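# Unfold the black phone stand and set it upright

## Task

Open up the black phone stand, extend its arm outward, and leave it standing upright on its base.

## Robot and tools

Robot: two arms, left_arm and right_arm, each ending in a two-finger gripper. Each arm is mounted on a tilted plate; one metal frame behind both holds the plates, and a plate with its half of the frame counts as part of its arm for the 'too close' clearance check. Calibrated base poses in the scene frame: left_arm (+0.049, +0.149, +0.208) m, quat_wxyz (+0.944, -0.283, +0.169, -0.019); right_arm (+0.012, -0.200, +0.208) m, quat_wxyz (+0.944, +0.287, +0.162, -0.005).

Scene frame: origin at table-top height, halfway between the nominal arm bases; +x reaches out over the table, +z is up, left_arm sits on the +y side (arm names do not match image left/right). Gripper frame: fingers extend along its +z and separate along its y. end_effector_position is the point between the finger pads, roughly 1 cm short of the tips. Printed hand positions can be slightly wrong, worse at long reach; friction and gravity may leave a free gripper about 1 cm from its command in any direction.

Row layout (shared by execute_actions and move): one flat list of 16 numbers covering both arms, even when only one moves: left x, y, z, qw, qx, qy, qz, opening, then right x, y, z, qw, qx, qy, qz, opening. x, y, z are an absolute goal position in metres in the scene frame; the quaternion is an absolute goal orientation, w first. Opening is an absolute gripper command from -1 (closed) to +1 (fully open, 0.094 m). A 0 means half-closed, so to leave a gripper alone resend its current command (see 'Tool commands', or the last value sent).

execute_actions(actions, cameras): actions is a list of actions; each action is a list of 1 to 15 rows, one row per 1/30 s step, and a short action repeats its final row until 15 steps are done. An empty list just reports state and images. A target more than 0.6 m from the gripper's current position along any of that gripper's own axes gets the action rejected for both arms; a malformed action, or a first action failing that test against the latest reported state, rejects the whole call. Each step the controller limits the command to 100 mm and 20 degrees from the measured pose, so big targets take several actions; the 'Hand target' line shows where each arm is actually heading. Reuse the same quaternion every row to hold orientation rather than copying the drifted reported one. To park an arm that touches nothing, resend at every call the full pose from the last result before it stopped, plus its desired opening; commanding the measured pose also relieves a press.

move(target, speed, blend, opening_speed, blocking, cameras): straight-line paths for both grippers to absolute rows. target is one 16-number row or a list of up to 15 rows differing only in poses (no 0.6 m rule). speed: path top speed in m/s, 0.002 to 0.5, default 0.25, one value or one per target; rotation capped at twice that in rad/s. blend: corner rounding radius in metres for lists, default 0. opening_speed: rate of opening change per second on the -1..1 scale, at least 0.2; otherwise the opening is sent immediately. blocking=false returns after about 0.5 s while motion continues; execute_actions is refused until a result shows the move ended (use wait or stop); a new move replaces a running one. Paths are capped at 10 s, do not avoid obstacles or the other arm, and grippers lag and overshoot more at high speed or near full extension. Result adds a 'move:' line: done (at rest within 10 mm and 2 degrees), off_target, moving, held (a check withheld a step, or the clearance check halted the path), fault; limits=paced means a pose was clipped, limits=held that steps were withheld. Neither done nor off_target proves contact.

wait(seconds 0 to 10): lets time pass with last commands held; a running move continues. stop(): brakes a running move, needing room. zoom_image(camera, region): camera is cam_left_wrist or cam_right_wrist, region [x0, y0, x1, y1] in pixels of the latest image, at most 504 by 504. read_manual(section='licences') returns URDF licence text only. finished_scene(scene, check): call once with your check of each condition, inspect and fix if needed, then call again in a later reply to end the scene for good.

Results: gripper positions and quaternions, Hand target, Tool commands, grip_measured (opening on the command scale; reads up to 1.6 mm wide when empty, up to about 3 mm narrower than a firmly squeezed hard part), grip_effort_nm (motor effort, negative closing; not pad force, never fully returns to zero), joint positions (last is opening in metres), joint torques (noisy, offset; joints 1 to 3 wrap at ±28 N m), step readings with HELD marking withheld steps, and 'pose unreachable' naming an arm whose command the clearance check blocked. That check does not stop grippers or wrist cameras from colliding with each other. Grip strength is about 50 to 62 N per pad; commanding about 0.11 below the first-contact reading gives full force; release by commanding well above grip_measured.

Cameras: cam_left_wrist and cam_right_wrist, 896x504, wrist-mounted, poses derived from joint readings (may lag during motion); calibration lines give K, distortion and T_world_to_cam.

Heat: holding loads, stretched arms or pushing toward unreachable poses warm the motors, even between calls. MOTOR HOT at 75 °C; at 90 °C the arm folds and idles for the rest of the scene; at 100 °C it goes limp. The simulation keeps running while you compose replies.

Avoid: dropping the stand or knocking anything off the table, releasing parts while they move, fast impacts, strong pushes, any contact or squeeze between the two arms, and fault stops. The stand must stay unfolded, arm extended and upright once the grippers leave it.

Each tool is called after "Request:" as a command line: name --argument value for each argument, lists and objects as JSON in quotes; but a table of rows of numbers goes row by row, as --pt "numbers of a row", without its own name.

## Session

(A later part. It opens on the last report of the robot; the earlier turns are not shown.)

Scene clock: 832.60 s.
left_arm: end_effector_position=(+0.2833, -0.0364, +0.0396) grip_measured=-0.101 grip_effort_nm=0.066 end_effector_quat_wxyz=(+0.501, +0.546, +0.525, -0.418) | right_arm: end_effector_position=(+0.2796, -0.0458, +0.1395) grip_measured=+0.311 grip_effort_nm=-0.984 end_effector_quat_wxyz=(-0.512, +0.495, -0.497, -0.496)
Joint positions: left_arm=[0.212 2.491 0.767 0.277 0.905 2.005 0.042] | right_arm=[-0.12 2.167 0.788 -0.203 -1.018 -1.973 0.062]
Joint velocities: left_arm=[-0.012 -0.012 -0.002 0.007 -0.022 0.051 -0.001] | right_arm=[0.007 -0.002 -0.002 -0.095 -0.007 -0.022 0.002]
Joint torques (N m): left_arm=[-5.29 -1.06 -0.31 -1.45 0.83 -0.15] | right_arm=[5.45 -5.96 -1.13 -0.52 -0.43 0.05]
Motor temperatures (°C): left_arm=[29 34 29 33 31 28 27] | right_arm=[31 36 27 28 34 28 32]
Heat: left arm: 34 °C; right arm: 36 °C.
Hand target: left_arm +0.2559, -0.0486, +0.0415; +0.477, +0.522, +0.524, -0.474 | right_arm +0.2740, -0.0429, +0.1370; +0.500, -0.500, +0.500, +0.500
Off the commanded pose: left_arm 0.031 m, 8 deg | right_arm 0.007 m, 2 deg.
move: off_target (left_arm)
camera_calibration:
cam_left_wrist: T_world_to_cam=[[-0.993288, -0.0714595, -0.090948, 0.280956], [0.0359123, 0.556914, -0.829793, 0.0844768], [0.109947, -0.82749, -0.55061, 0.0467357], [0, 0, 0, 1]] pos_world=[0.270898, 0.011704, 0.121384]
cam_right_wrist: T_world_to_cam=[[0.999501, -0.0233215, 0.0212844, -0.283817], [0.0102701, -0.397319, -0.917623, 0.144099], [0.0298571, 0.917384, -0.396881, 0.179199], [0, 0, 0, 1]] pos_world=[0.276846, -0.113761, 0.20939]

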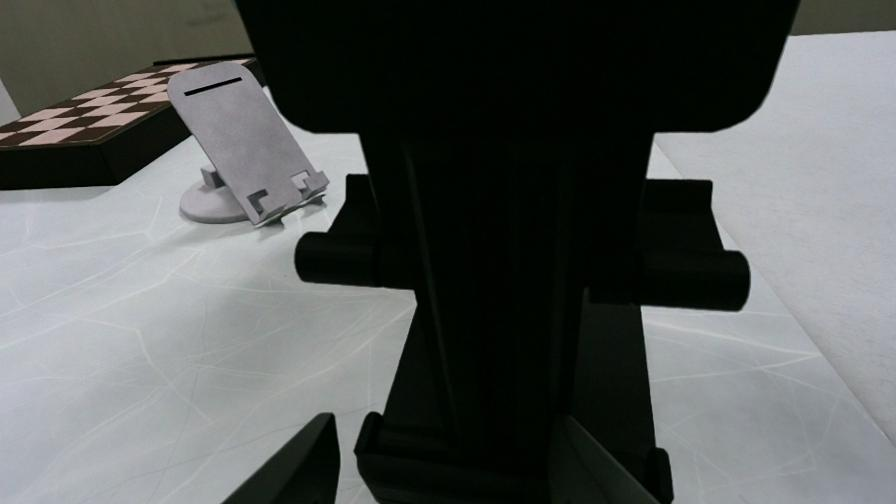

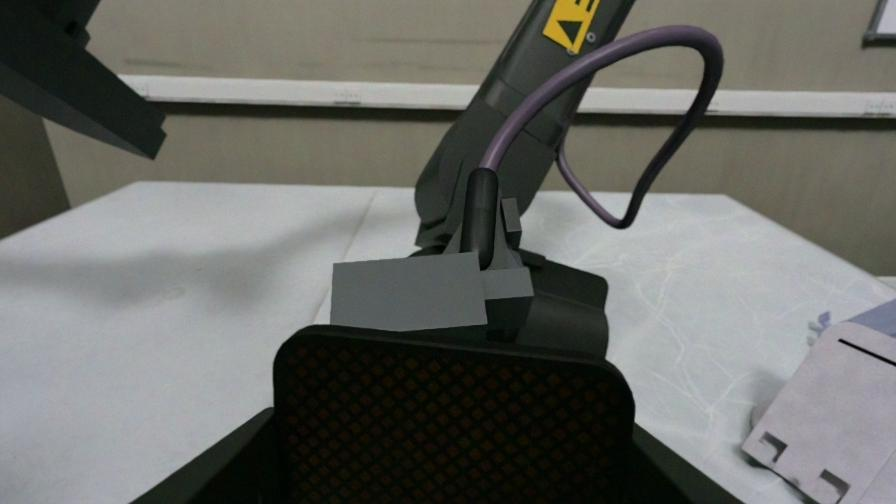

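Request:
move --pt "0.250 0.005 0.045 0.4777 0.5233 0.5233 -0.4777 0.0 0.274 -0.043 0.137 0.5 -0.5 0.5 0.5 0.05" --pt "0.25 -0.02 0.042 0.4777 0.5233 0.5233 -0.4777 0.0 0.274 -0.043 0.137 0.5 -0.5 0.5 0.5 0.05" --speed 0.08 --cameras '["cam_left_wrist"]'

Scene clock: 837.67 s.
left_arm: end_effector_position=(+0.2719, -0.0081, +0.0434) grip_measured=-0.001 grip_effort_nm=0.081 end_effector_quat_wxyz=(+0.489, +0.544, +0.540, -0.416) | right_arm: end_effector_position=(+0.2790, -0.0457, +0.1395) grip_measured=+0.311 grip_effort_nm=-0.989 end_effector_quat_wxyz=(-0.511, +0.495, -0.498, -0.497)
Joint positions: left_arm=[0.303 2.408 0.712 0.164 0.889 2.101 0.047] | right_arm=[-0.12 2.167 0.786 -0.203 -1.017 -1.972 0.062]
Joint velocities: left_arm=[-0.017 -0.017 -0.002 0.051 0.007 -0.037 -0.001] | right_arm=[-0.007 -0.007 -0.012 -0.037 -0.007 0.022 0]
Joint torques (N m): left_arm=[-3.85 -0.62 0.54 -1.8 0.74 0.04] | right_arm=[5.44 -5.86 -0.8 -0.51 -0.49 0.11]
Motor temperatures (°C): left_arm=[29 34 29 33 32 28 27] | right_arm=[31 36 27 28 34 28 32]
Heat: left arm: 34 °C; right arm: 36 °C.
Hand target: left_arm +0.2499, -0.0189, +0.0433; +0.469, +0.519, +0.540, -0.468 | right_arm +0.2742, -0.0430, +0.1370; +0.500, -0.500, +0.500, +0.500
Off the commanded pose: left_arm 0.025 m, 8 deg | right_arm 0.006 m, 1 deg.
joint sent to its limit (left arm) — joint 6 (wrist roll), upper limit. The joint targets still meet the commanded pose.
move: off_target (left_arm)
camera_calibration:
cam_left_wrist: T_world_to_cam=[[-0.994541, -0.081486, -0.0651734, 0.27108], [0.00604819, 0.578535, -0.815635, 0.0799963], [0.104168, -0.811577, -0.574884, 0.0762578], [0, 0, 0, 1]] pos_world=[0.261172, 0.0376976, 0.126754]
Images, in order (width x height): cam_left_wrist 896x504.

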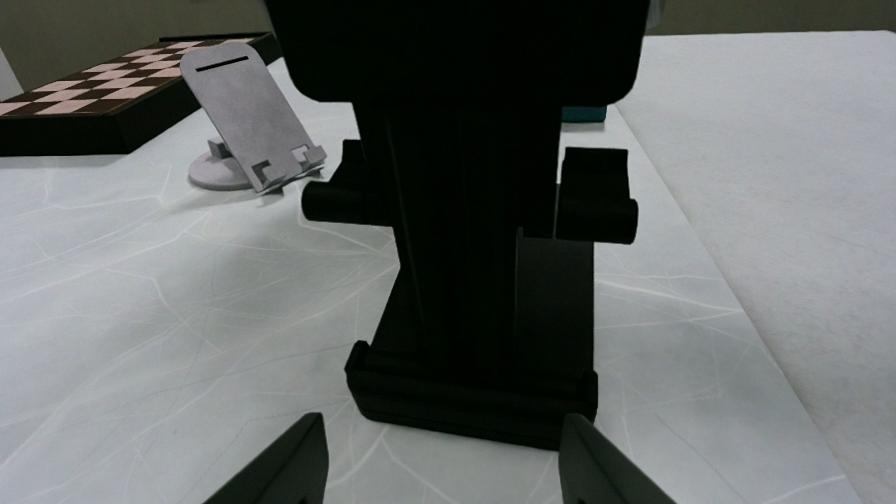

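Request:
move --target '[0.250,-0.052,0.040,0.4777,0.5233,0.5233,-0.4777,0.0,0.274,-0.043,0.137,0.5,-0.5,0.5,0.5,0.05]' --speed 0.08 --cameras '["cam_left_wrist"]'

Scene clock: 841.30 s.
left_arm: end_effector_position=(+0.2737, -0.0427, +0.0403) grip_measured=-0.001 grip_effort_nm=0.085 end_effector_quat_wxyz=(+0.502, +0.546, +0.522, -0.422) | right_arm: end_effector_position=(+0.2790, -0.0457, +0.1395) grip_measured=+0.311 grip_effort_nm=-0.984 end_effector_quat_wxyz=(-0.511, +0.495, -0.498, -0.497)
Joint positions: left_arm=[0.201 2.518 0.745 0.327 0.908 1.996 0.047] | right_arm=[-0.12 2.167 0.786 -0.203 -1.017 -1.972 0.062]
Joint velocities: left_arm=[-0.002 0.002 -0.012 -0.022 -0.037 0.007 0] | right_arm=[-0.022 0.022 -0.012 -0.022 -0.007 0.066 0]
Joint torques (N m): left_arm=[-4.6 -1.63 -0.24 -1.53 0.82 -0.13] | right_arm=[5.39 -5.79 -0.72 -0.46 -0.47 0.05]
Motor temperatures (°C): left_arm=[29 34 29 33 32 28 27] | right_arm=[31 37 27 28 34 28 32]
Heat: left arm: 34 °C; right arm: 37 °C.
Hand target: left_arm +0.2504, -0.0515, +0.0413; +0.478, +0.522, +0.525, -0.473 | right_arm +0.2741, -0.0430, +0.1370; +0.500, -0.500, +0.500, +0.500
Off the commanded pose: left_arm 0.025 m, 7 deg | right_arm 0.006 m, 1 deg.
move: off_target (left_arm)
camera_calibration:
cam_left_wrist: T_world_to_cam=[[-0.99385, -0.0666841, -0.0884095, 0.271254], [0.0372124, 0.550827, -0.833789, 0.088483], [0.104299, -0.831951, -0.544958, 0.044111], [0, 0, 0, 1]] pos_world=[0.261693, 0.00604768, 0.121796]
Images, in order (width x height): cam_left_wrist 896x504.

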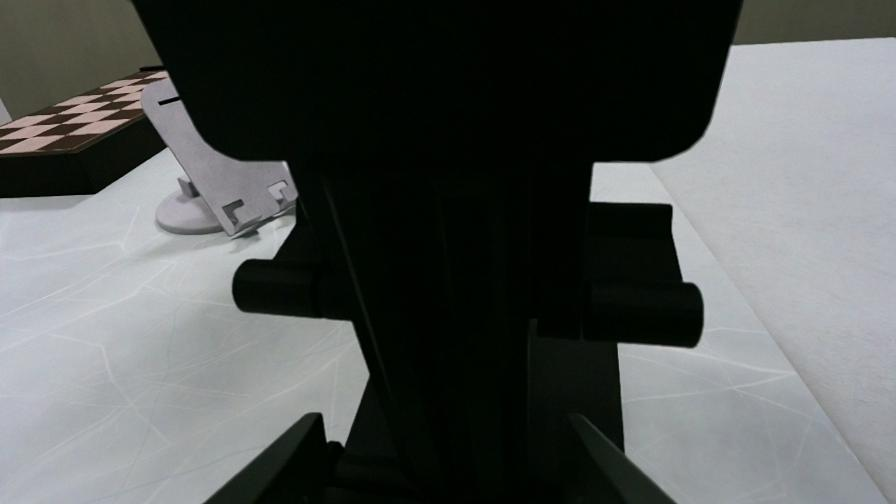

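Request:
move --target '[0.252,-0.058,0.040,0.4777,0.5233,0.5233,-0.4777,-0.46,0.274,-0.043,0.137,0.5,-0.5,0.5,0.5,0.05]' --opening_speed 0.5 --cameras '[]'

Request:
move --target '[0.256,-0.058,0.040,0.4777,0.5233,0.5233,-0.4777,-0.7,0.274,-0.043,0.137,0.5,-0.5,0.5,0.5,0.05]' --opening_speed 0.4 --cameras '["cam_left_wrist"]'

Scene clock: 845.80 s.
left_arm: end_effector_position=(+0.2728, -0.0483, +0.0393) grip_measured=-0.457 grip_effort_nm=-0.525 end_effector_quat_wxyz=(+0.494, +0.541, +0.527, -0.431) | right_arm: end_effector_position=(+0.2793, -0.0457, +0.1395) grip_measured=+0.311 grip_effort_nm=-0.984 end_effector_quat_wxyz=(-0.512, +0.495, -0.497, -0.496)
Joint positions: left_arm=[0.184 2.534 0.752 0.345 0.904 1.953 0.026] | right_arm=[-0.12 2.167 0.786 -0.201 -1.018 -1.972 0.062]
Joint velocities: left_arm=[-0.017 0.007 -0.007 -0.007 -0.051 0.007 0] | right_arm=[0.002 -0.002 -0.032 -0.066 0.037 0.007 0.001]
Joint torques (N m): left_arm=[-5.09 -1.96 -0.23 -1.35 0.89 0.03] | right_arm=[5.37 -5.74 -0.75 -0.53 -0.43 0.1]
Motor temperatures (°C): left_arm=[29 34 29 33 32 28 27] | right_arm=[31 37 27 28 34 28 32]
Heat: left arm: 34 °C; right arm: 37 °C.
Hand target: left_arm +0.2521, -0.0572, +0.0409; +0.477, +0.522, +0.524, -0.475 | right_arm +0.2741, -0.0430, +0.1370; +0.500, -0.500, +0.500, +0.500
Off the commanded pose: left_arm 0.023 m, 6 deg | right_arm 0.006 m, 2 deg.
move: off_target (left_arm)
No camera images: "cameras" was empty.

Scene clock: 846.60 s.
left_arm: end_effector_position=(+0.2729, -0.0483, +0.0393) grip_measured=-0.480 grip_effort_nm=-1.018 end_effector_quat_wxyz=(+0.493, +0.539, +0.529, -0.432) | right_arm: end_effector_position=(+0.2793, -0.0457, +0.1395) grip_measured=+0.311 grip_effort_nm=-0.984 end_effector_quat_wxyz=(-0.512, +0.495, -0.497, -0.496)
Joint positions: left_arm=[0.184 2.534 0.753 0.344 0.904 1.947 0.024] | right_arm=[-0.12 2.167 0.786 -0.201 -1.018 -1.972 0.062]
Joint velocities: left_arm=[0.007 -0.002 0.017 -0.095 0.066 -0.037 -0.001] | right_arm=[-0.012 -0.017 -0.002 0.007 -0.051 -0.066 0.001]
Joint torques (N m): left_arm=[-5.44 -2.35 0.69 -1.48 0.87 0] | right_arm=[5.38 -6.12 -0.66 -0.52 -0.49 0.09]
Motor temperatures (°C): left_arm=[29 34 29 33 32 28 27] | right_arm=[31 37 27 28 34 28 32]
Heat: left arm: 34 °C; right arm: 37 °C.
Hand target: left_arm +0.2559, -0.0572, +0.0406; +0.477, +0.522, +0.524, -0.474 | right_arm +0.2741, -0.0430, +0.1370; +0.500, -0.500, +0.500, +0.500
Off the commanded pose: left_arm 0.019 m, 6 deg | right_arm 0.006 m, 2 deg.
move: off_target (left_arm)
camera_calibration:
cam_left_wrist: T_world_to_cam=[[-0.996457, -0.0628443, -0.0558851, 0.269577], [0.0122576, 0.548893, -0.835803, 0.0975375], [0.0832003, -0.833527, -0.546178, 0.0446835], [0, 0, 0, 1]] pos_world=[0.263709, 0.000648609, 0.120993]
Images, in order (width x height): cam_left_wrist 896x504.

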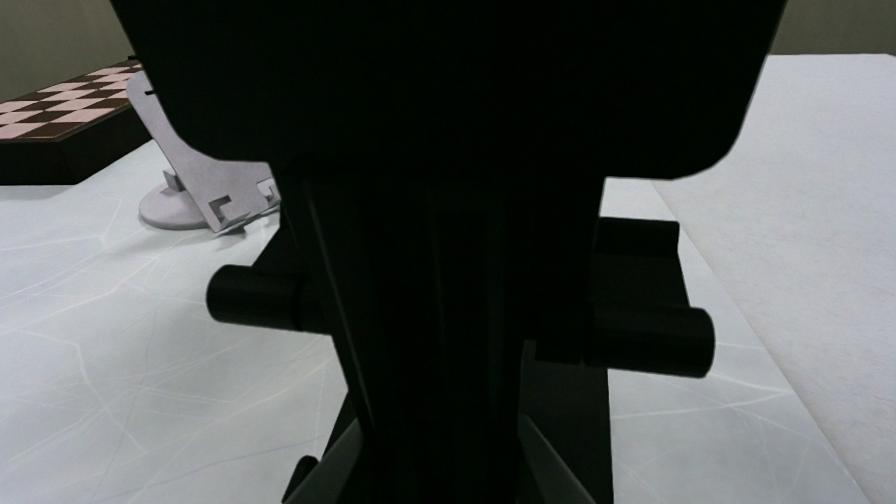

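Request:
move --pt "0.256 -0.058 0.0 0.4777 0.5233 0.5233 -0.4777 -0.8 0.274 -0.043 0.18 0.5 -0.5 0.5 0.5 0.0" --pt "0.256 -0.058 -0.02 0.4777 0.5233 0.5233 -0.4777 -0.8 0.274 -0.043 0.22 0.5 -0.5 0.5 0.5 0.0" --speed 0.1

Scene clock: 850.20 s.
left_arm: end_effector_position=(+0.2866, -0.0547, +0.0562) grip_measured=-0.482 grip_effort_nm=-1.013 end_effector_quat_wxyz=(+0.568, +0.518, +0.481, -0.420) | right_arm: end_effector_position=(+0.2831, -0.0481, +0.1659) grip_measured=+0.309 grip_effort_nm=-0.984 end_effector_quat_wxyz=(-0.466, +0.569, -0.532, -0.421)
Joint positions: left_arm=[0.177 2.572 0.783 0.389 1.053 2.019 0.024] | right_arm=[0.021 1.877 0.641 -0.083 -0.775 -1.75 0.062]
Joint velocities: left_arm=[0.002 0.002 0.002 -0.022 -0.007 0.051 -0.002] | right_arm=[-0.022 -0.002 0.002 -0.081 0.022 0.066 0]
Joint torques (N m): left_arm=[3.84 5.82 10.28 -2.57 -0.71 0.57] | right_arm=[7.16 -9.37 0.03 -0.84 -2.83 0.79]
Motor temperatures (°C): left_arm=[29 34 29 33 32 28 27] | right_arm=[32 37 27 28 34 28 32]
Heat: left arm: 34 °C; right arm: 37 °C.
Hand target: left_arm +0.2499, -0.0539, -0.0010; +0.480, +0.517, +0.534, -0.465 | right_arm +0.2746, -0.0426, +0.2140; -0.495, +0.505, -0.501, -0.499
Off the commanded pose: left_arm 0.082 m, 13 deg | right_arm 0.055 m, 13 deg.
move: off_target (left_arm, right_arm)
camera_calibration:
cam_left_wrist: T_world_to_cam=[[-0.978439, -0.125558, -0.163991, 0.28128], [0.0935004, 0.438704, -0.893754, 0.0889325], [0.184162, -0.889817, -0.417505, 0.00821133], [0, 0, 0, 1]] pos_world=[0.265388, 0.00360863, 0.129039]
cam_right_wrist: T_world_to_cam=[[0.995765, -0.00194044, 0.091912, -0.29754], [0.0726529, -0.595992, -0.799697, 0.120594], [0.0563306, 0.802988, -0.593327, 0.211289], [0, 0, 0, 1]] pos_world=[0.275617, -0.0983669, 0.249149]

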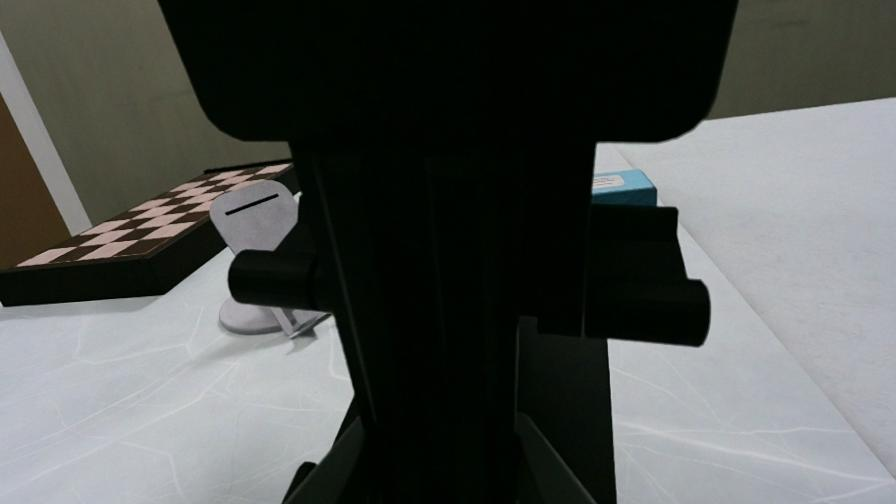

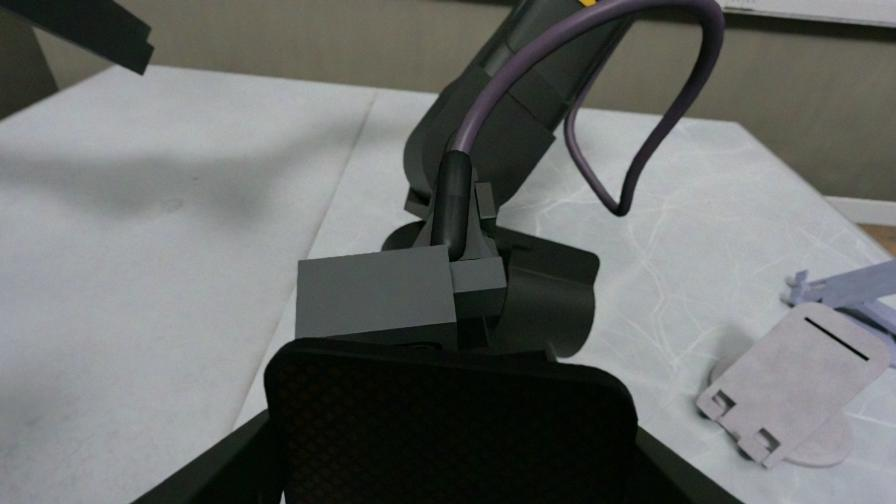

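Request:
move --target '[0.256,-0.055,-0.05,0.4777,0.5233,0.5233,-0.4777,-0.85,0.274,-0.043,0.26,0.5,-0.5,0.5,0.5,0.0]' --speed 0.12

Scene clock: 853.33 s.
left_arm: end_effector_position=(+0.2882, -0.0546, +0.0609) grip_measured=-0.484 grip_effort_nm=-1.013 end_effector_quat_wxyz=(+0.580, +0.509, +0.475, -0.422) | right_arm: end_effector_position=(+0.2831, -0.0496, +0.1961) grip_measured=+0.309 grip_effort_nm=-0.984 end_effector_quat_wxyz=(-0.452, +0.571, -0.548, -0.411)
Joint positions: left_arm=[0.178 2.575 0.784 0.394 1.085 2.023 0.024] | right_arm=[0.107 1.716 0.596 -0.111 -0.708 -1.611 0.061]
Joint velocities: left_arm=[-0.007 0.002 -0.022 0.007 0.007 -0.037 0] | right_arm=[0.002 -0.007 0.007 -0.022 -0.007 -0.007 0]
Joint torques (N m): left_arm=[6.49 6.6 12.56 -2.81 -1.11 0.73] | right_arm=[7.3 -9.31 1.47 -0.48 -3.16 0.88]
Motor temperatures (°C): left_arm=[29 34 30 34 32 28 28] | right_arm=[32 37 27 28 36 28 32]
Heat: left arm: 34 °C; right arm: 37 °C.
Hand target: left_arm +0.2522, -0.0490, -0.0094; +0.481, +0.514, +0.541, -0.460 | right_arm +0.2750, -0.0435, +0.2519; -0.493, +0.508, -0.502, -0.497
Off the commanded pose: left_arm 0.116 m, 15 deg; position clipped | right_arm 0.065 m, 15 deg.
move: off_target (left_arm, right_arm); limits=paced
camera_calibration:
cam_left_wrist: T_world_to_cam=[[-0.975475, -0.140606, -0.16935, 0.282307], [0.0976075, 0.413274, -0.90536, 0.0911215], [0.197286, -0.899686, -0.389414, 0.00397263], [0, 0, 0, 1]] pos_world=[0.265706, 0.00560989, 0.131853]
cam_right_wrist: T_world_to_cam=[[0.997119, -0.0113548, 0.0750015, -0.297779], [0.051117, -0.629949, -0.774953, 0.143435], [0.0560465, 0.776554, -0.627553, 0.235838], [0, 0, 0, 1]] pos_world=[0.276371, -0.0961656, 0.28149]

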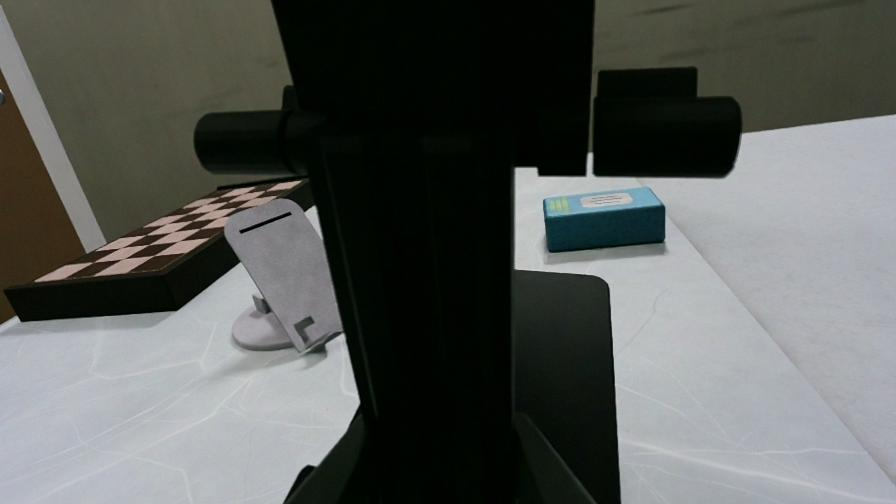

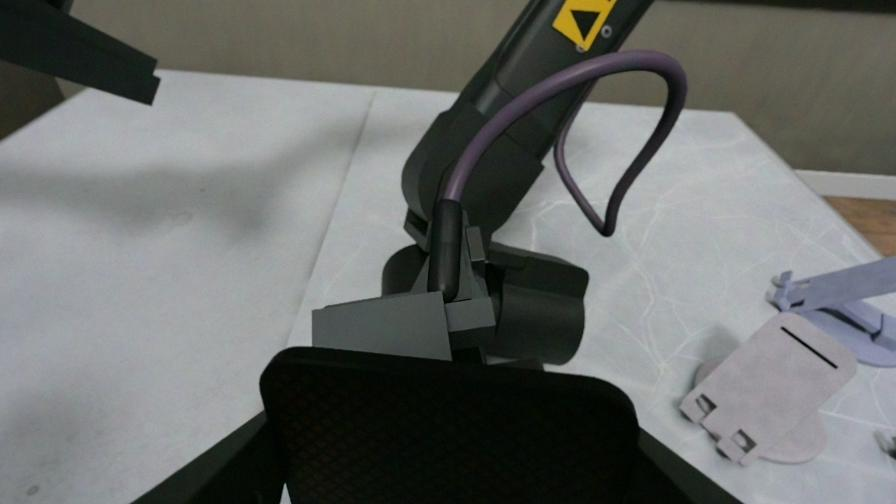

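Request:
move --target '[0.256,-0.055,-0.05,0.4777,0.5233,0.5233,-0.4777,-0.85,0.274,-0.043,0.31,0.5,-0.5,0.5,0.5,0.0]' --speed 0.12

Scene clock: 857.37 s.
left_arm: end_effector_position=(+0.2883, -0.0512, +0.0820) grip_measured=-0.499 grip_effort_nm=-1.013 end_effector_quat_wxyz=(+0.586, +0.487, +0.458, -0.459) | right_arm: end_effector_position=(+0.2838, -0.0577, +0.2226) grip_measured=+0.305 grip_effort_nm=-0.989 end_effector_quat_wxyz=(-0.384, +0.590, -0.610, -0.362)
Joint positions: left_arm=[0.17 2.532 0.806 0.223 1.148 2.073 0.024] | right_arm=[0.273 1.498 0.596 -0.235 -0.441 -1.368 0.061]
Joint velocities: left_arm=[-0.012 -0.017 0.012 0.007 0.022 -0.007 0] | right_arm=[0.002 -0.017 -0.022 -0.081 -0.066 -0.051 0]
Joint torques (N m): left_arm=[5 4.33 9.33 -2.08 -1.8 0.34] | right_arm=[7.79 -11.11 3.88 0.06 -3.85 0.63]
Motor temperatures (°C): left_arm=[29 34 30 34 32 28 28] | right_arm=[32 38 27 28 39 28 32]
Heat: left arm: 34 °C; right arm: 39 °C.
Hand target: left_arm +0.2572, -0.0453, +0.0088; +0.479, +0.518, +0.526, -0.475 | right_arm +0.2745, -0.0455, +0.2978; -0.463, +0.538, -0.532, -0.462
Off the commanded pose: left_arm 0.136 m, 15 deg; position clipped | right_arm 0.089 m, 26 deg; orientation clipped.
move: off_target (left_arm, right_arm); limits=paced
camera_calibration:
cam_left_wrist: T_world_to_cam=[[-0.984714, -0.117967, -0.128148, 0.286903], [0.0819653, 0.335332, -0.938528, 0.112014], [0.153687, -0.934685, -0.320537, 0.0203792], [0, 0, 0, 1]] pos_world=[0.270204, 0.0153312, 0.148427]
cam_right_wrist: T_world_to_cam=[[0.998892, -0.0414934, 0.0222041, -0.291086], [-0.017963, -0.772263, -0.635049, 0.13904], [0.0434977, 0.633946, -0.772153, 0.286275], [0, 0, 0, 1]] pos_world=[0.280809, -0.0861856, 0.315809]

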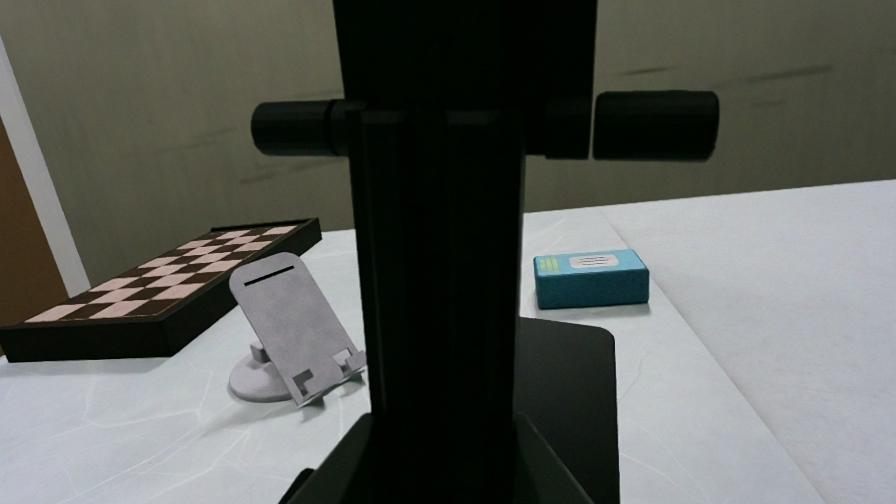

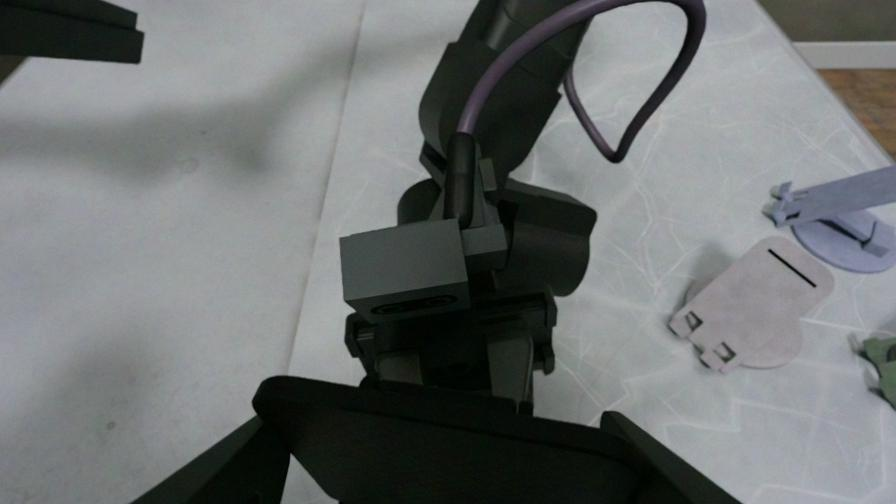

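Request:
move --target '[0.256,-0.055,-0.05,0.4777,0.5233,0.5233,-0.4777,-0.85,0.274,-0.043,0.33,0.5,-0.5,0.5,0.5,0.0]' --speed 0.15

Scene clock: 863.53 s.
left_arm: end_effector_position=(+0.2877, -0.0573, +0.0497) grip_measured=-0.843 grip_effort_nm=-0.730 end_effector_quat_wxyz=(+0.562, +0.535, +0.477, -0.412) | right_arm: end_effector_position=(+0.2798, -0.0455, +0.3277) grip_measured=+0.002 grip_effort_nm=-0.081 end_effector_quat_wxyz=(-0.499, +0.507, -0.506, -0.489)
Joint positions: left_arm=[0.169 2.577 0.804 0.37 1.02 2.042 0.007] | right_arm=[0.333 1.377 0.607 -0.225 -0.84 -1.245 0.047]
Joint velocities: left_arm=[0.012 0.012 0.007 -0.007 0.051 0.051 0] | right_arm=[-0.007 -0.002 -0.002 -0.037 -0.051 -0.022 -0.001]
Joint torques (N m): left_arm=[8.38 9.44 13.93 -2.6 -0.5 0.63] | right_arm=[3.81 -3.95 2.54 0.74 -1.02 0.07]
Motor temperatures (°C): left_arm=[29 35 31 35 33 28 28] | right_arm=[32 39 27 28 42 28 32]
Heat: left arm: 35 °C; right arm: 42 °C.
Hand target: left_arm +0.2496, -0.0507, -0.0202; +0.478, +0.517, +0.543, -0.458 | right_arm +0.2733, -0.0439, +0.3304; +0.498, -0.501, +0.499, +0.501
Off the commanded pose: left_arm 0.105 m, 13 deg; position clipped | right_arm 0.007 m, 2 deg.
move: off_target (left_arm); limits=paced
camera_calibration:
cam_left_wrist: T_world_to_cam=[[-0.976748, -0.103201, -0.187916, 0.282915], [0.119829, 0.46402, -0.877682, 0.0772263], [0.177775, -0.879792, -0.440865, 0.00656815], [0, 0, 0, 1]] pos_world=[0.265915, -0.000858849, 0.12384]
cam_right_wrist: T_world_to_cam=[[0.999701, -0.0138716, 0.0201303, -0.287193], [0.0120993, -0.434767, -0.900462, 0.309052], [0.0212429, 0.900436, -0.434469, 0.267501], [0, 0, 0, 1]] pos_world=[0.277686, -0.110486, 0.400292]

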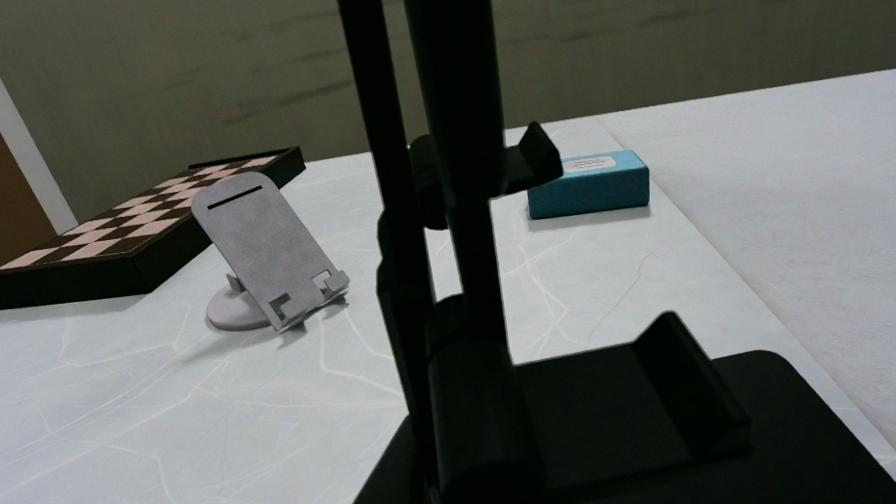

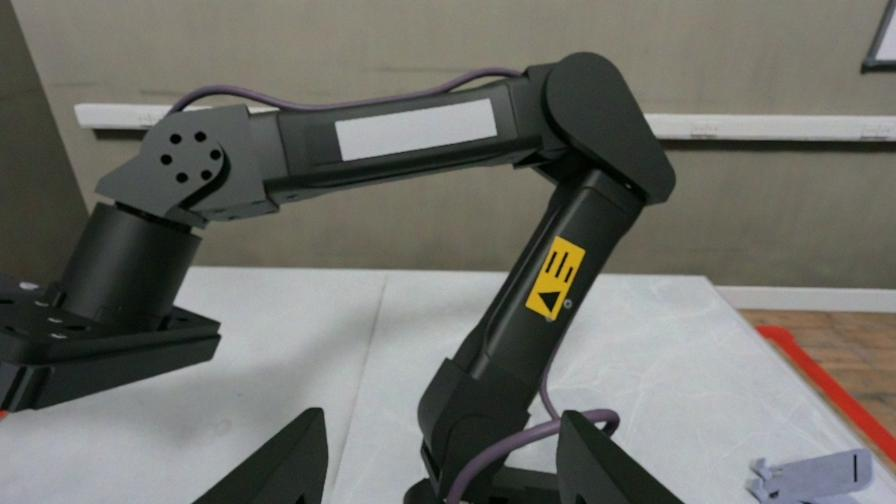

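Request:
zoom_image --camera "cam_left_wrist" --region '[300, 0, 800, 504]'

Request:
move --pt "0.266 -0.059 0.045 0.55 0.53 0.49 -0.42 -0.85 0.25 -0.15 0.3 0.5 -0.5 0.5 0.5 0.0" --pt "0.266 -0.059 0.045 0.55 0.53 0.49 -0.42 -0.85 0.181 -0.15 0.2 0.60 -0.285 0.644 0.381 0.0" --speed 0.15

Scaled by 1.000.

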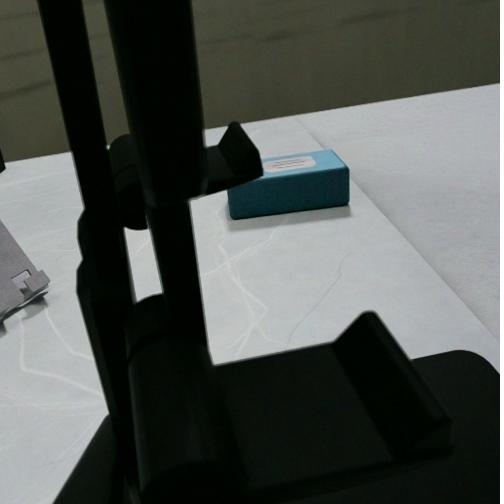

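Scene clock: 870.40 s.
left_arm: end_effector_position=(+0.2844, -0.0598, +0.0616) grip_measured=-0.849 grip_effort_nm=-0.520 end_effector_quat_wxyz=(+0.579, +0.516, +0.474, -0.418) | right_arm: end_effector_position=(+0.1799, -0.1464, +0.2046) grip_measured=+0.002 grip_effort_nm=-0.081 end_effector_quat_wxyz=(+0.508, -0.300, +0.710, +0.385)
Joint positions: left_arm=[0.159 2.584 0.764 0.455 1.07 1.996 0.007] | right_arm=[-0.784 1.22 0.096 -0.544 -1.09 -2.076 0.047]
Joint velocities: left_arm=[-0.007 -0.002 0.007 0.022 0.007 0.051 0.01] | right_arm=[-0.012 0.017 -0.012 -0.007 -0.037 0.037 0.001]
Joint torques (N m): left_arm=[-2.73 -3.92 -3.26 -0.63 -0.06 0.41] | right_arm=[1.02 -1.85 -0.39 -1.03 -0.5 -0.08]
Motor temperatures (°C): left_arm=[29 35 31 35 32 28 28] | right_arm=[32 38 27 28 40 28 31]
Heat: left arm: 35 °C; right arm: 40 °C.
Hand target: left_arm +0.2657, -0.0589, +0.0467; +0.550, +0.530, +0.489, -0.421 | right_arm +0.1800, -0.1461, +0.2052; +0.509, -0.300, +0.709, +0.385
Off the commanded pose: left_arm 0.025 m, 4 deg | right_arm 0.006 m, 13 deg.
move: held (right_arm; a check stopped the path), off_target (left_arm; braked when a check withheld steps of right_arm); path passed 1 of 2 targets; limits=held
pose unreachable (right arm): on one or more control steps of this call, first in action 0 (counted from 0), this arm could not follow its commanded pose, so it was not sent that pose on those steps. It may still have moved: this result reports where it is.
cause: moving toward the commanded pose would bring two parts of the arm too close to each other (its upper arm (the part past joint 2) and its wrist (the part past joint 5), with joints 3 (elbow) to 5 (wrist yaw) between them).
camera_calibration:
cam_left_wrist: T_world_to_cam=[[-0.97441, -0.134731, -0.179926, 0.278674], [0.107535, 0.423499, -0.899491, 0.09173], [0.197388, -0.895821, -0.398173, 0.00103137], [0, 0, 0, 1]] pos_world=[0.261475, -0.000377564, 0.133062]
cam_right_wrist: T_world_to_cam=[[0.816615, -0.528476, -0.232065, -0.177038], [-0.474185, -0.385043, -0.791764, 0.228115], [0.329073, 0.756608, -0.565027, 0.257333], [0, 0, 0, 1]] pos_world=[0.168059, -0.200427, 0.284929]

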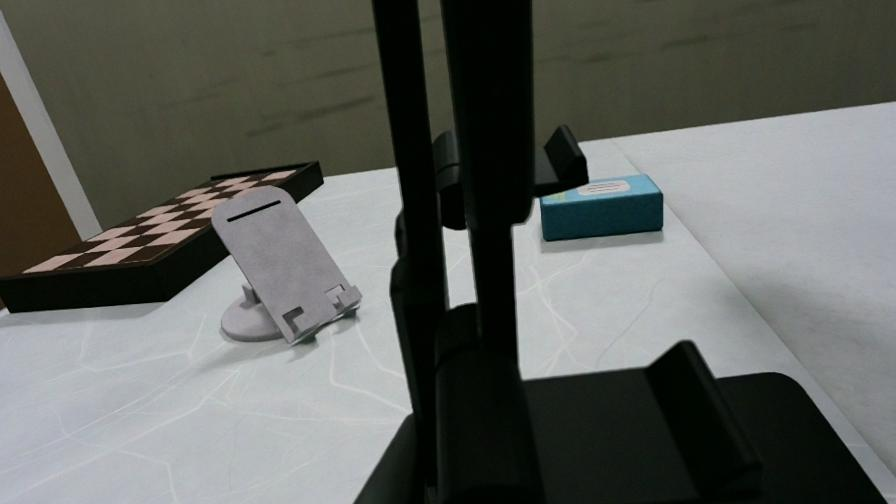

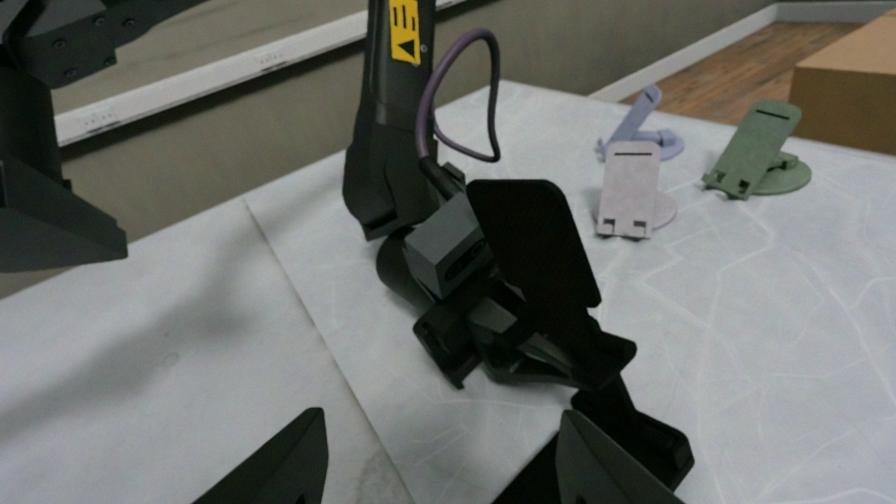

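Request:
move --pt "0.266 -0.059 0.045 0.55 0.53 0.49 -0.42 -0.85 0.19 -0.18 0.22 0.5 -0.4 0.65 0.41 0.3" --pt "0.266 -0.059 0.045 0.55 0.53 0.49 -0.42 -0.85 0.17 -0.19 0.16 0.55 -0.34 0.65 0.40 0.3" --speed 0.15 --cameras '["cam_right_wrist"]'

Scene clock: 875.97 s.
left_arm: end_effector_position=(+0.2831, -0.0597, +0.0623) grip_measured=-0.848 grip_effort_nm=-0.466 end_effector_quat_wxyz=(+0.579, +0.515, +0.474, -0.419) | right_arm: end_effector_position=(+0.1710, -0.1901, +0.1636) grip_measured=+0.298 grip_effort_nm=0.173 end_effector_quat_wxyz=(+0.382, -0.336, +0.774, +0.377)
Joint positions: left_arm=[0.16 2.584 0.76 0.456 1.072 1.998 0.007] | right_arm=[-0.9 1.243 0.275 -0.709 -0.809 -2.076 0.061]
Joint velocities: left_arm=[0.017 -0.012 -0.012 -0.081 -0.066 0.037 0.012] | right_arm=[-0.002 -0.007 -0.012 0.051 -0.007 0.022 0]
Joint torques (N m): left_arm=[-2.76 -3.92 -2.84 -0.74 -0.08 0.45] | right_arm=[-0.08 -1.58 -0.29 -0.92 -0.4 -0.17]
Motor temperatures (°C): left_arm=[29 35 30 34 32 28 28] | right_arm=[31 37 27 28 38 28 31]
Heat: left arm: 35 °C; right arm: 38 °C.
Hand target: left_arm +0.2655, -0.0587, +0.0466; +0.550, +0.530, +0.489, -0.421 | right_arm +0.1703, -0.1898, +0.1605; +0.384, -0.337, +0.774, +0.374
Off the commanded pose: left_arm 0.024 m, 4 deg | right_arm 0.004 m, 24 deg; orientation clipped.
joint sent to its limit (right arm) — joint 6 (wrist roll), lower limit. The joint targets are off in orientation, not in position.
move: off_target (left_arm, right_arm); limits=paced
camera_calibration:
cam_right_wrist: T_world_to_cam=[[0.810915, -0.492205, -0.316466, -0.180764], [-0.573428, -0.560645, -0.597376, 0.126406], [0.116607, 0.665891, -0.73688, 0.317395], [0, 0, 0, 1]] pos_world=[0.182058, -0.229455, 0.252188]
Images, in order (width x height): cam_right_wrist 896x504.

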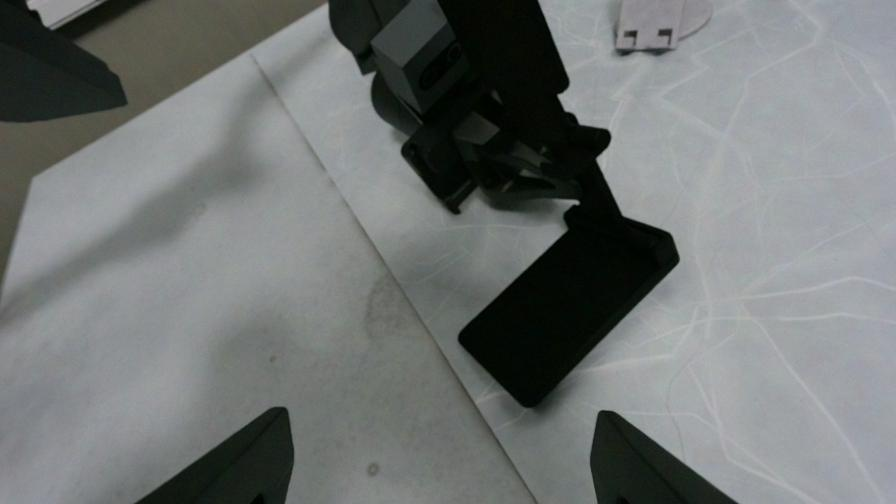

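Request:
move --pt "0.276 0.0 0.055 0.5 0.5 0.5 -0.5 -0.85 0.17 -0.19 0.16 0.384 -0.337 0.774 0.374 0.3" --pt "0.29 0.09 0.09 0.5 0.5 0.5 -0.5 -0.85 0.17 -0.19 0.16 0.384 -0.337 0.774 0.374 0.3" --speed 0.1

Scene clock: 891.07 s.
left_arm: end_effector_position=(+0.2866, +0.0895, +0.0849) grip_measured=-0.845 grip_effort_nm=-0.261 end_effector_quat_wxyz=(+0.413, +0.477, +0.626, -0.457) | right_arm: end_effector_position=(+0.1711, -0.1907, +0.1632) grip_measured=+0.298 grip_effort_nm=0.159 end_effector_quat_wxyz=(+0.382, -0.335, +0.775, +0.376)
Joint positions: left_arm=[0.512 2.017 0.745 -0.44 0.825 2.102 0.007] | right_arm=[-0.904 1.243 0.275 -0.708 -0.809 -2.076 0.061]
Joint velocities: left_arm=[0.017 0.017 -0.017 -0.051 -0.022 0.022 0] | right_arm=[-0.017 0.002 0.007 -0.022 -0.022 -0.066 0]
Joint torques (N m): left_arm=[-2.99 -8.21 0.18 -1.6 0.55 0.03] | right_arm=[0.05 -1.73 -0.5 -0.94 -0.4 -0.13]
Motor temperatures (°C): left_arm=[29 35 30 33 31 28 28] | right_arm=[31 35 27 29 36 28 31]
Heat: left arm: 35 °C; right arm: 36 °C.
Hand target: left_arm +0.2897, +0.0912, +0.0896; +0.419, +0.475, +0.624, -0.458 | right_arm +0.1700, -0.1901, +0.1601; +0.383, -0.337, +0.775, +0.374
Off the commanded pose: left_arm 0.006 m, 18 deg | right_arm 0.003 m, 0 deg.
joint sent to its limit (left arm) — joint 6 (wrist roll), upper limit. The joint targets are off in orientation, not in position.
joint sent to its limit (right arm) — joint 6 (wrist roll), lower limit. The joint targets still meet the commanded pose.
move: off_target (left_arm)
camera_calibration:
cam_left_wrist: T_world_to_cam=[[-0.969996, -0.145345, 0.194893, 0.273011], [-0.242981, 0.606827, -0.756784, 0.121119], [-0.00827187, -0.781432, -0.623935, 0.211487], [0, 0, 0, 1]] pos_world=[0.295998, 0.131445, 0.170407]
cam_right_wrist: T_world_to_cam=[[0.809156, -0.495091, -0.316467, -0.18149], [-0.575709, -0.560209, -0.595588, 0.126005], [0.117583, 0.664117, -0.738324, 0.317177], [0, 0, 0, 1]] pos_world=[0.182102, -0.229907, 0.251791]

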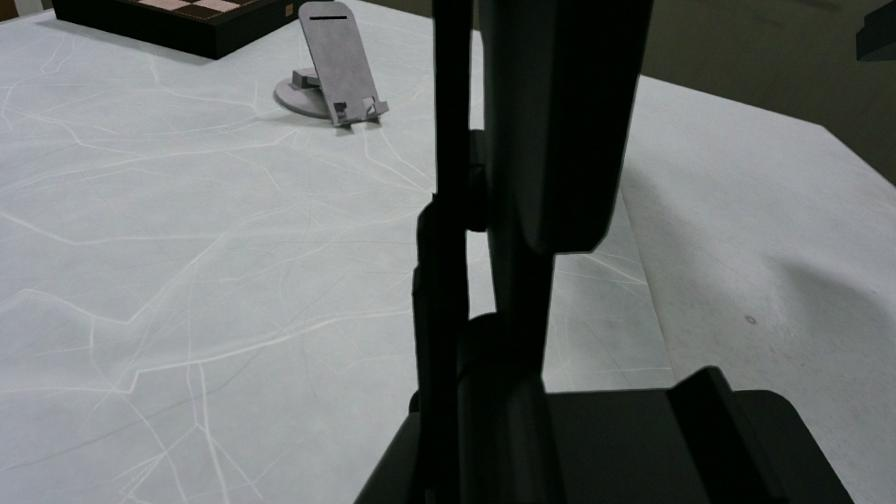

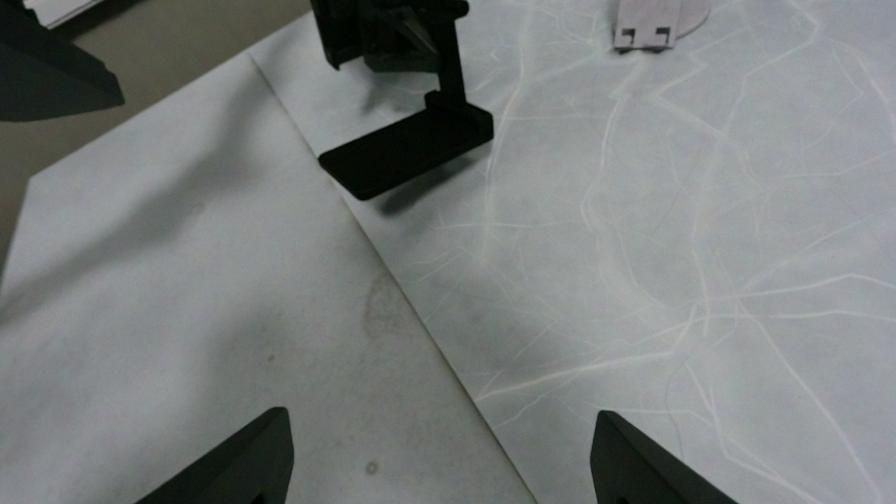

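Request:
zoom_image --camera "cam_right_wrist" --region '[250, 0, 550, 220]'

Request:
zoom_image --camera "cam_left_wrist" --region '[392, 0, 896, 504]'

Scaled by 1.680.

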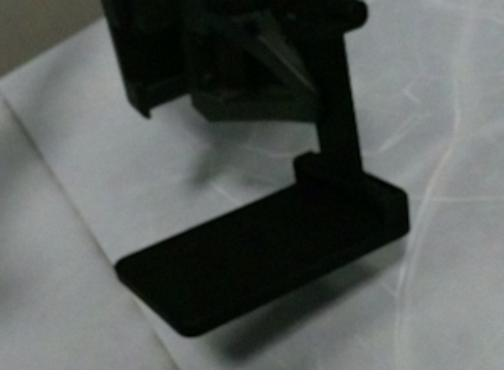

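Scaled by 1.000.

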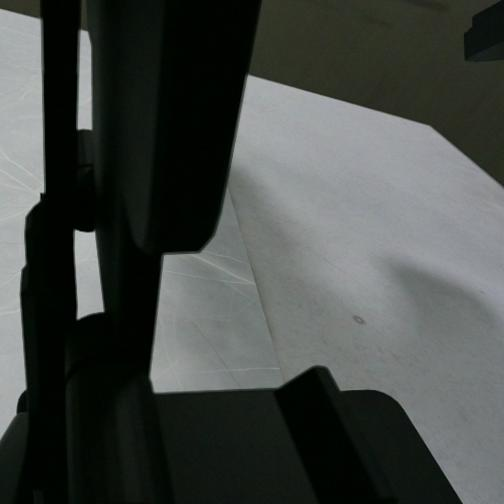

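Request:
move --pt "0.31 0.02 0.10 0.5 0.5 0.5 -0.5 -1 0.17 -0.19 0.16 0.384 -0.337 0.774 0.374 0.3" --pt "0.34 -0.06 0.085 0.5 0.5 0.5 -0.5 -1 0.17 -0.19 0.16 0.384 -0.337 0.774 0.374 0.3" --speed 0.1

Request:
zoom_image --camera "cam_right_wrist" --region '[350, 0, 800, 400]'

Scene clock: 914.83 s.
left_arm: end_effector_position=(+0.3524, -0.0521, +0.0798) grip_measured=-0.883 grip_effort_nm=-1.013 end_effector_quat_wxyz=(+0.507, +0.507, +0.511, -0.474) | right_arm: end_effector_position=(+0.1711, -0.1908, +0.1631) grip_measured=+0.298 grip_effort_nm=0.168 end_effector_quat_wxyz=(+0.382, -0.335, +0.775, +0.375)
Joint positions: left_arm=[0.087 2.411 0.973 0.06 0.986 1.799 0.005] | right_arm=[-0.904 1.243 0.275 -0.708 -0.809 -2.076 0.061]
Joint velocities: left_arm=[0.002 0.002 -0.002 0.007 0.037 -0.007 0] | right_arm=[-0.012 -0.012 -0.007 0.037 0.007 0.007 0]
Joint torques (N m): left_arm=[-7.69 -6.11 -0.18 -0.48 0.89 -0.15] | right_arm=[-0.03 -1.46 -0.32 -0.97 -0.43 -0.18]
Motor temperatures (°C): left_arm=[29 37 29 33 32 28 28] | right_arm=[30 33 26 29 35 28 30]
Heat: left arm: 37 °C; right arm: 35 °C.
Hand target: left_arm +0.3410, -0.0614, +0.0859; +0.505, +0.497, +0.501, -0.497 | right_arm +0.1701, -0.1901, +0.1601; +0.383, -0.337, +0.775, +0.374
Off the commanded pose: left_arm 0.016 m, 3 deg | right_arm 0.003 m, 0 deg.
joint sent to its limit (right arm) — joint 6 (wrist roll), lower limit. The joint targets still meet the commanded pose.
move: off_target (left_arm)
camera_calibration:
cam_left_wrist: T_world_to_cam=[[-0.998588, -0.0524732, -0.00830428, 0.348369], [-0.0165945, 0.456576, -0.88953, 0.142103], [0.050468, -0.888136, -0.456802, 0.0586313], [0, 0, 0, 1]] pos_world=[0.347277, 0.00547184, 0.156081]
cam_right_wrist: T_world_to_cam=[[0.809209, -0.495216, -0.316135, -0.181641], [-0.575596, -0.560372, -0.595544, 0.125915], [0.11777, 0.663885, -0.738503, 0.317114], [0, 0, 0, 1]] pos_world=[0.182115, -0.22992, 0.251754]

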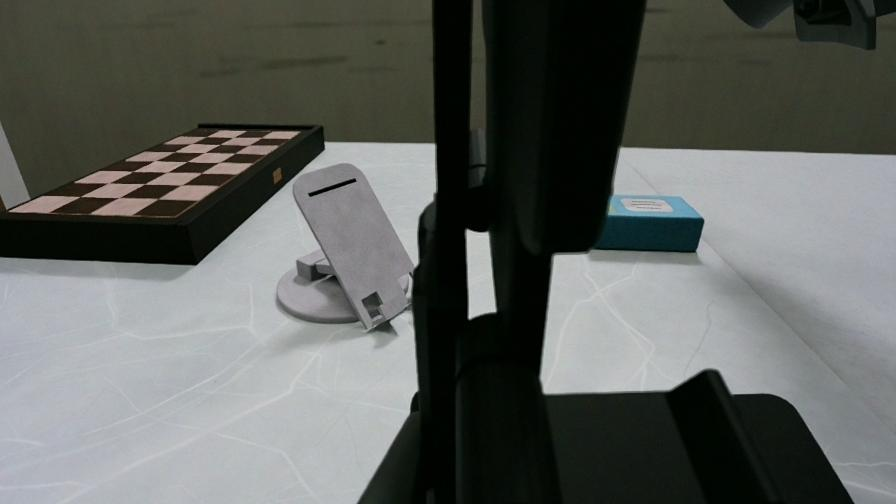

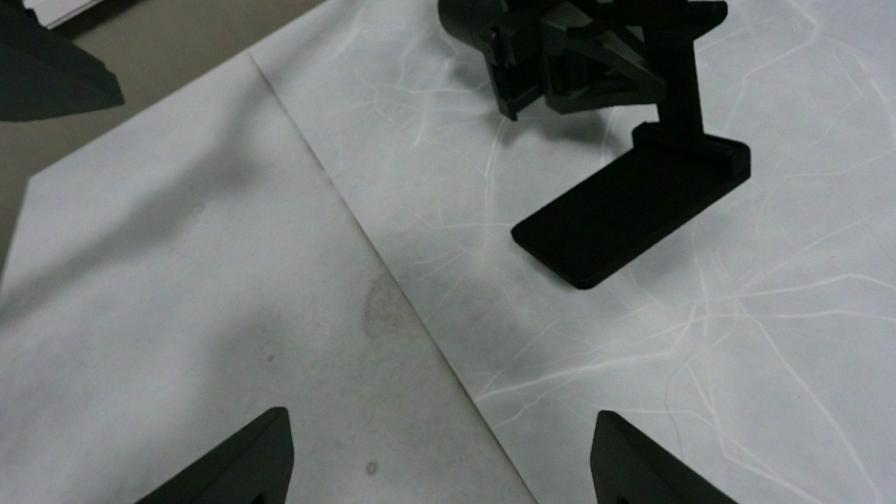

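Scaled by 1.120.

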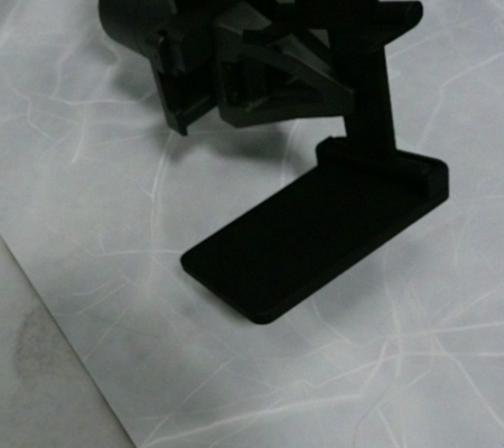

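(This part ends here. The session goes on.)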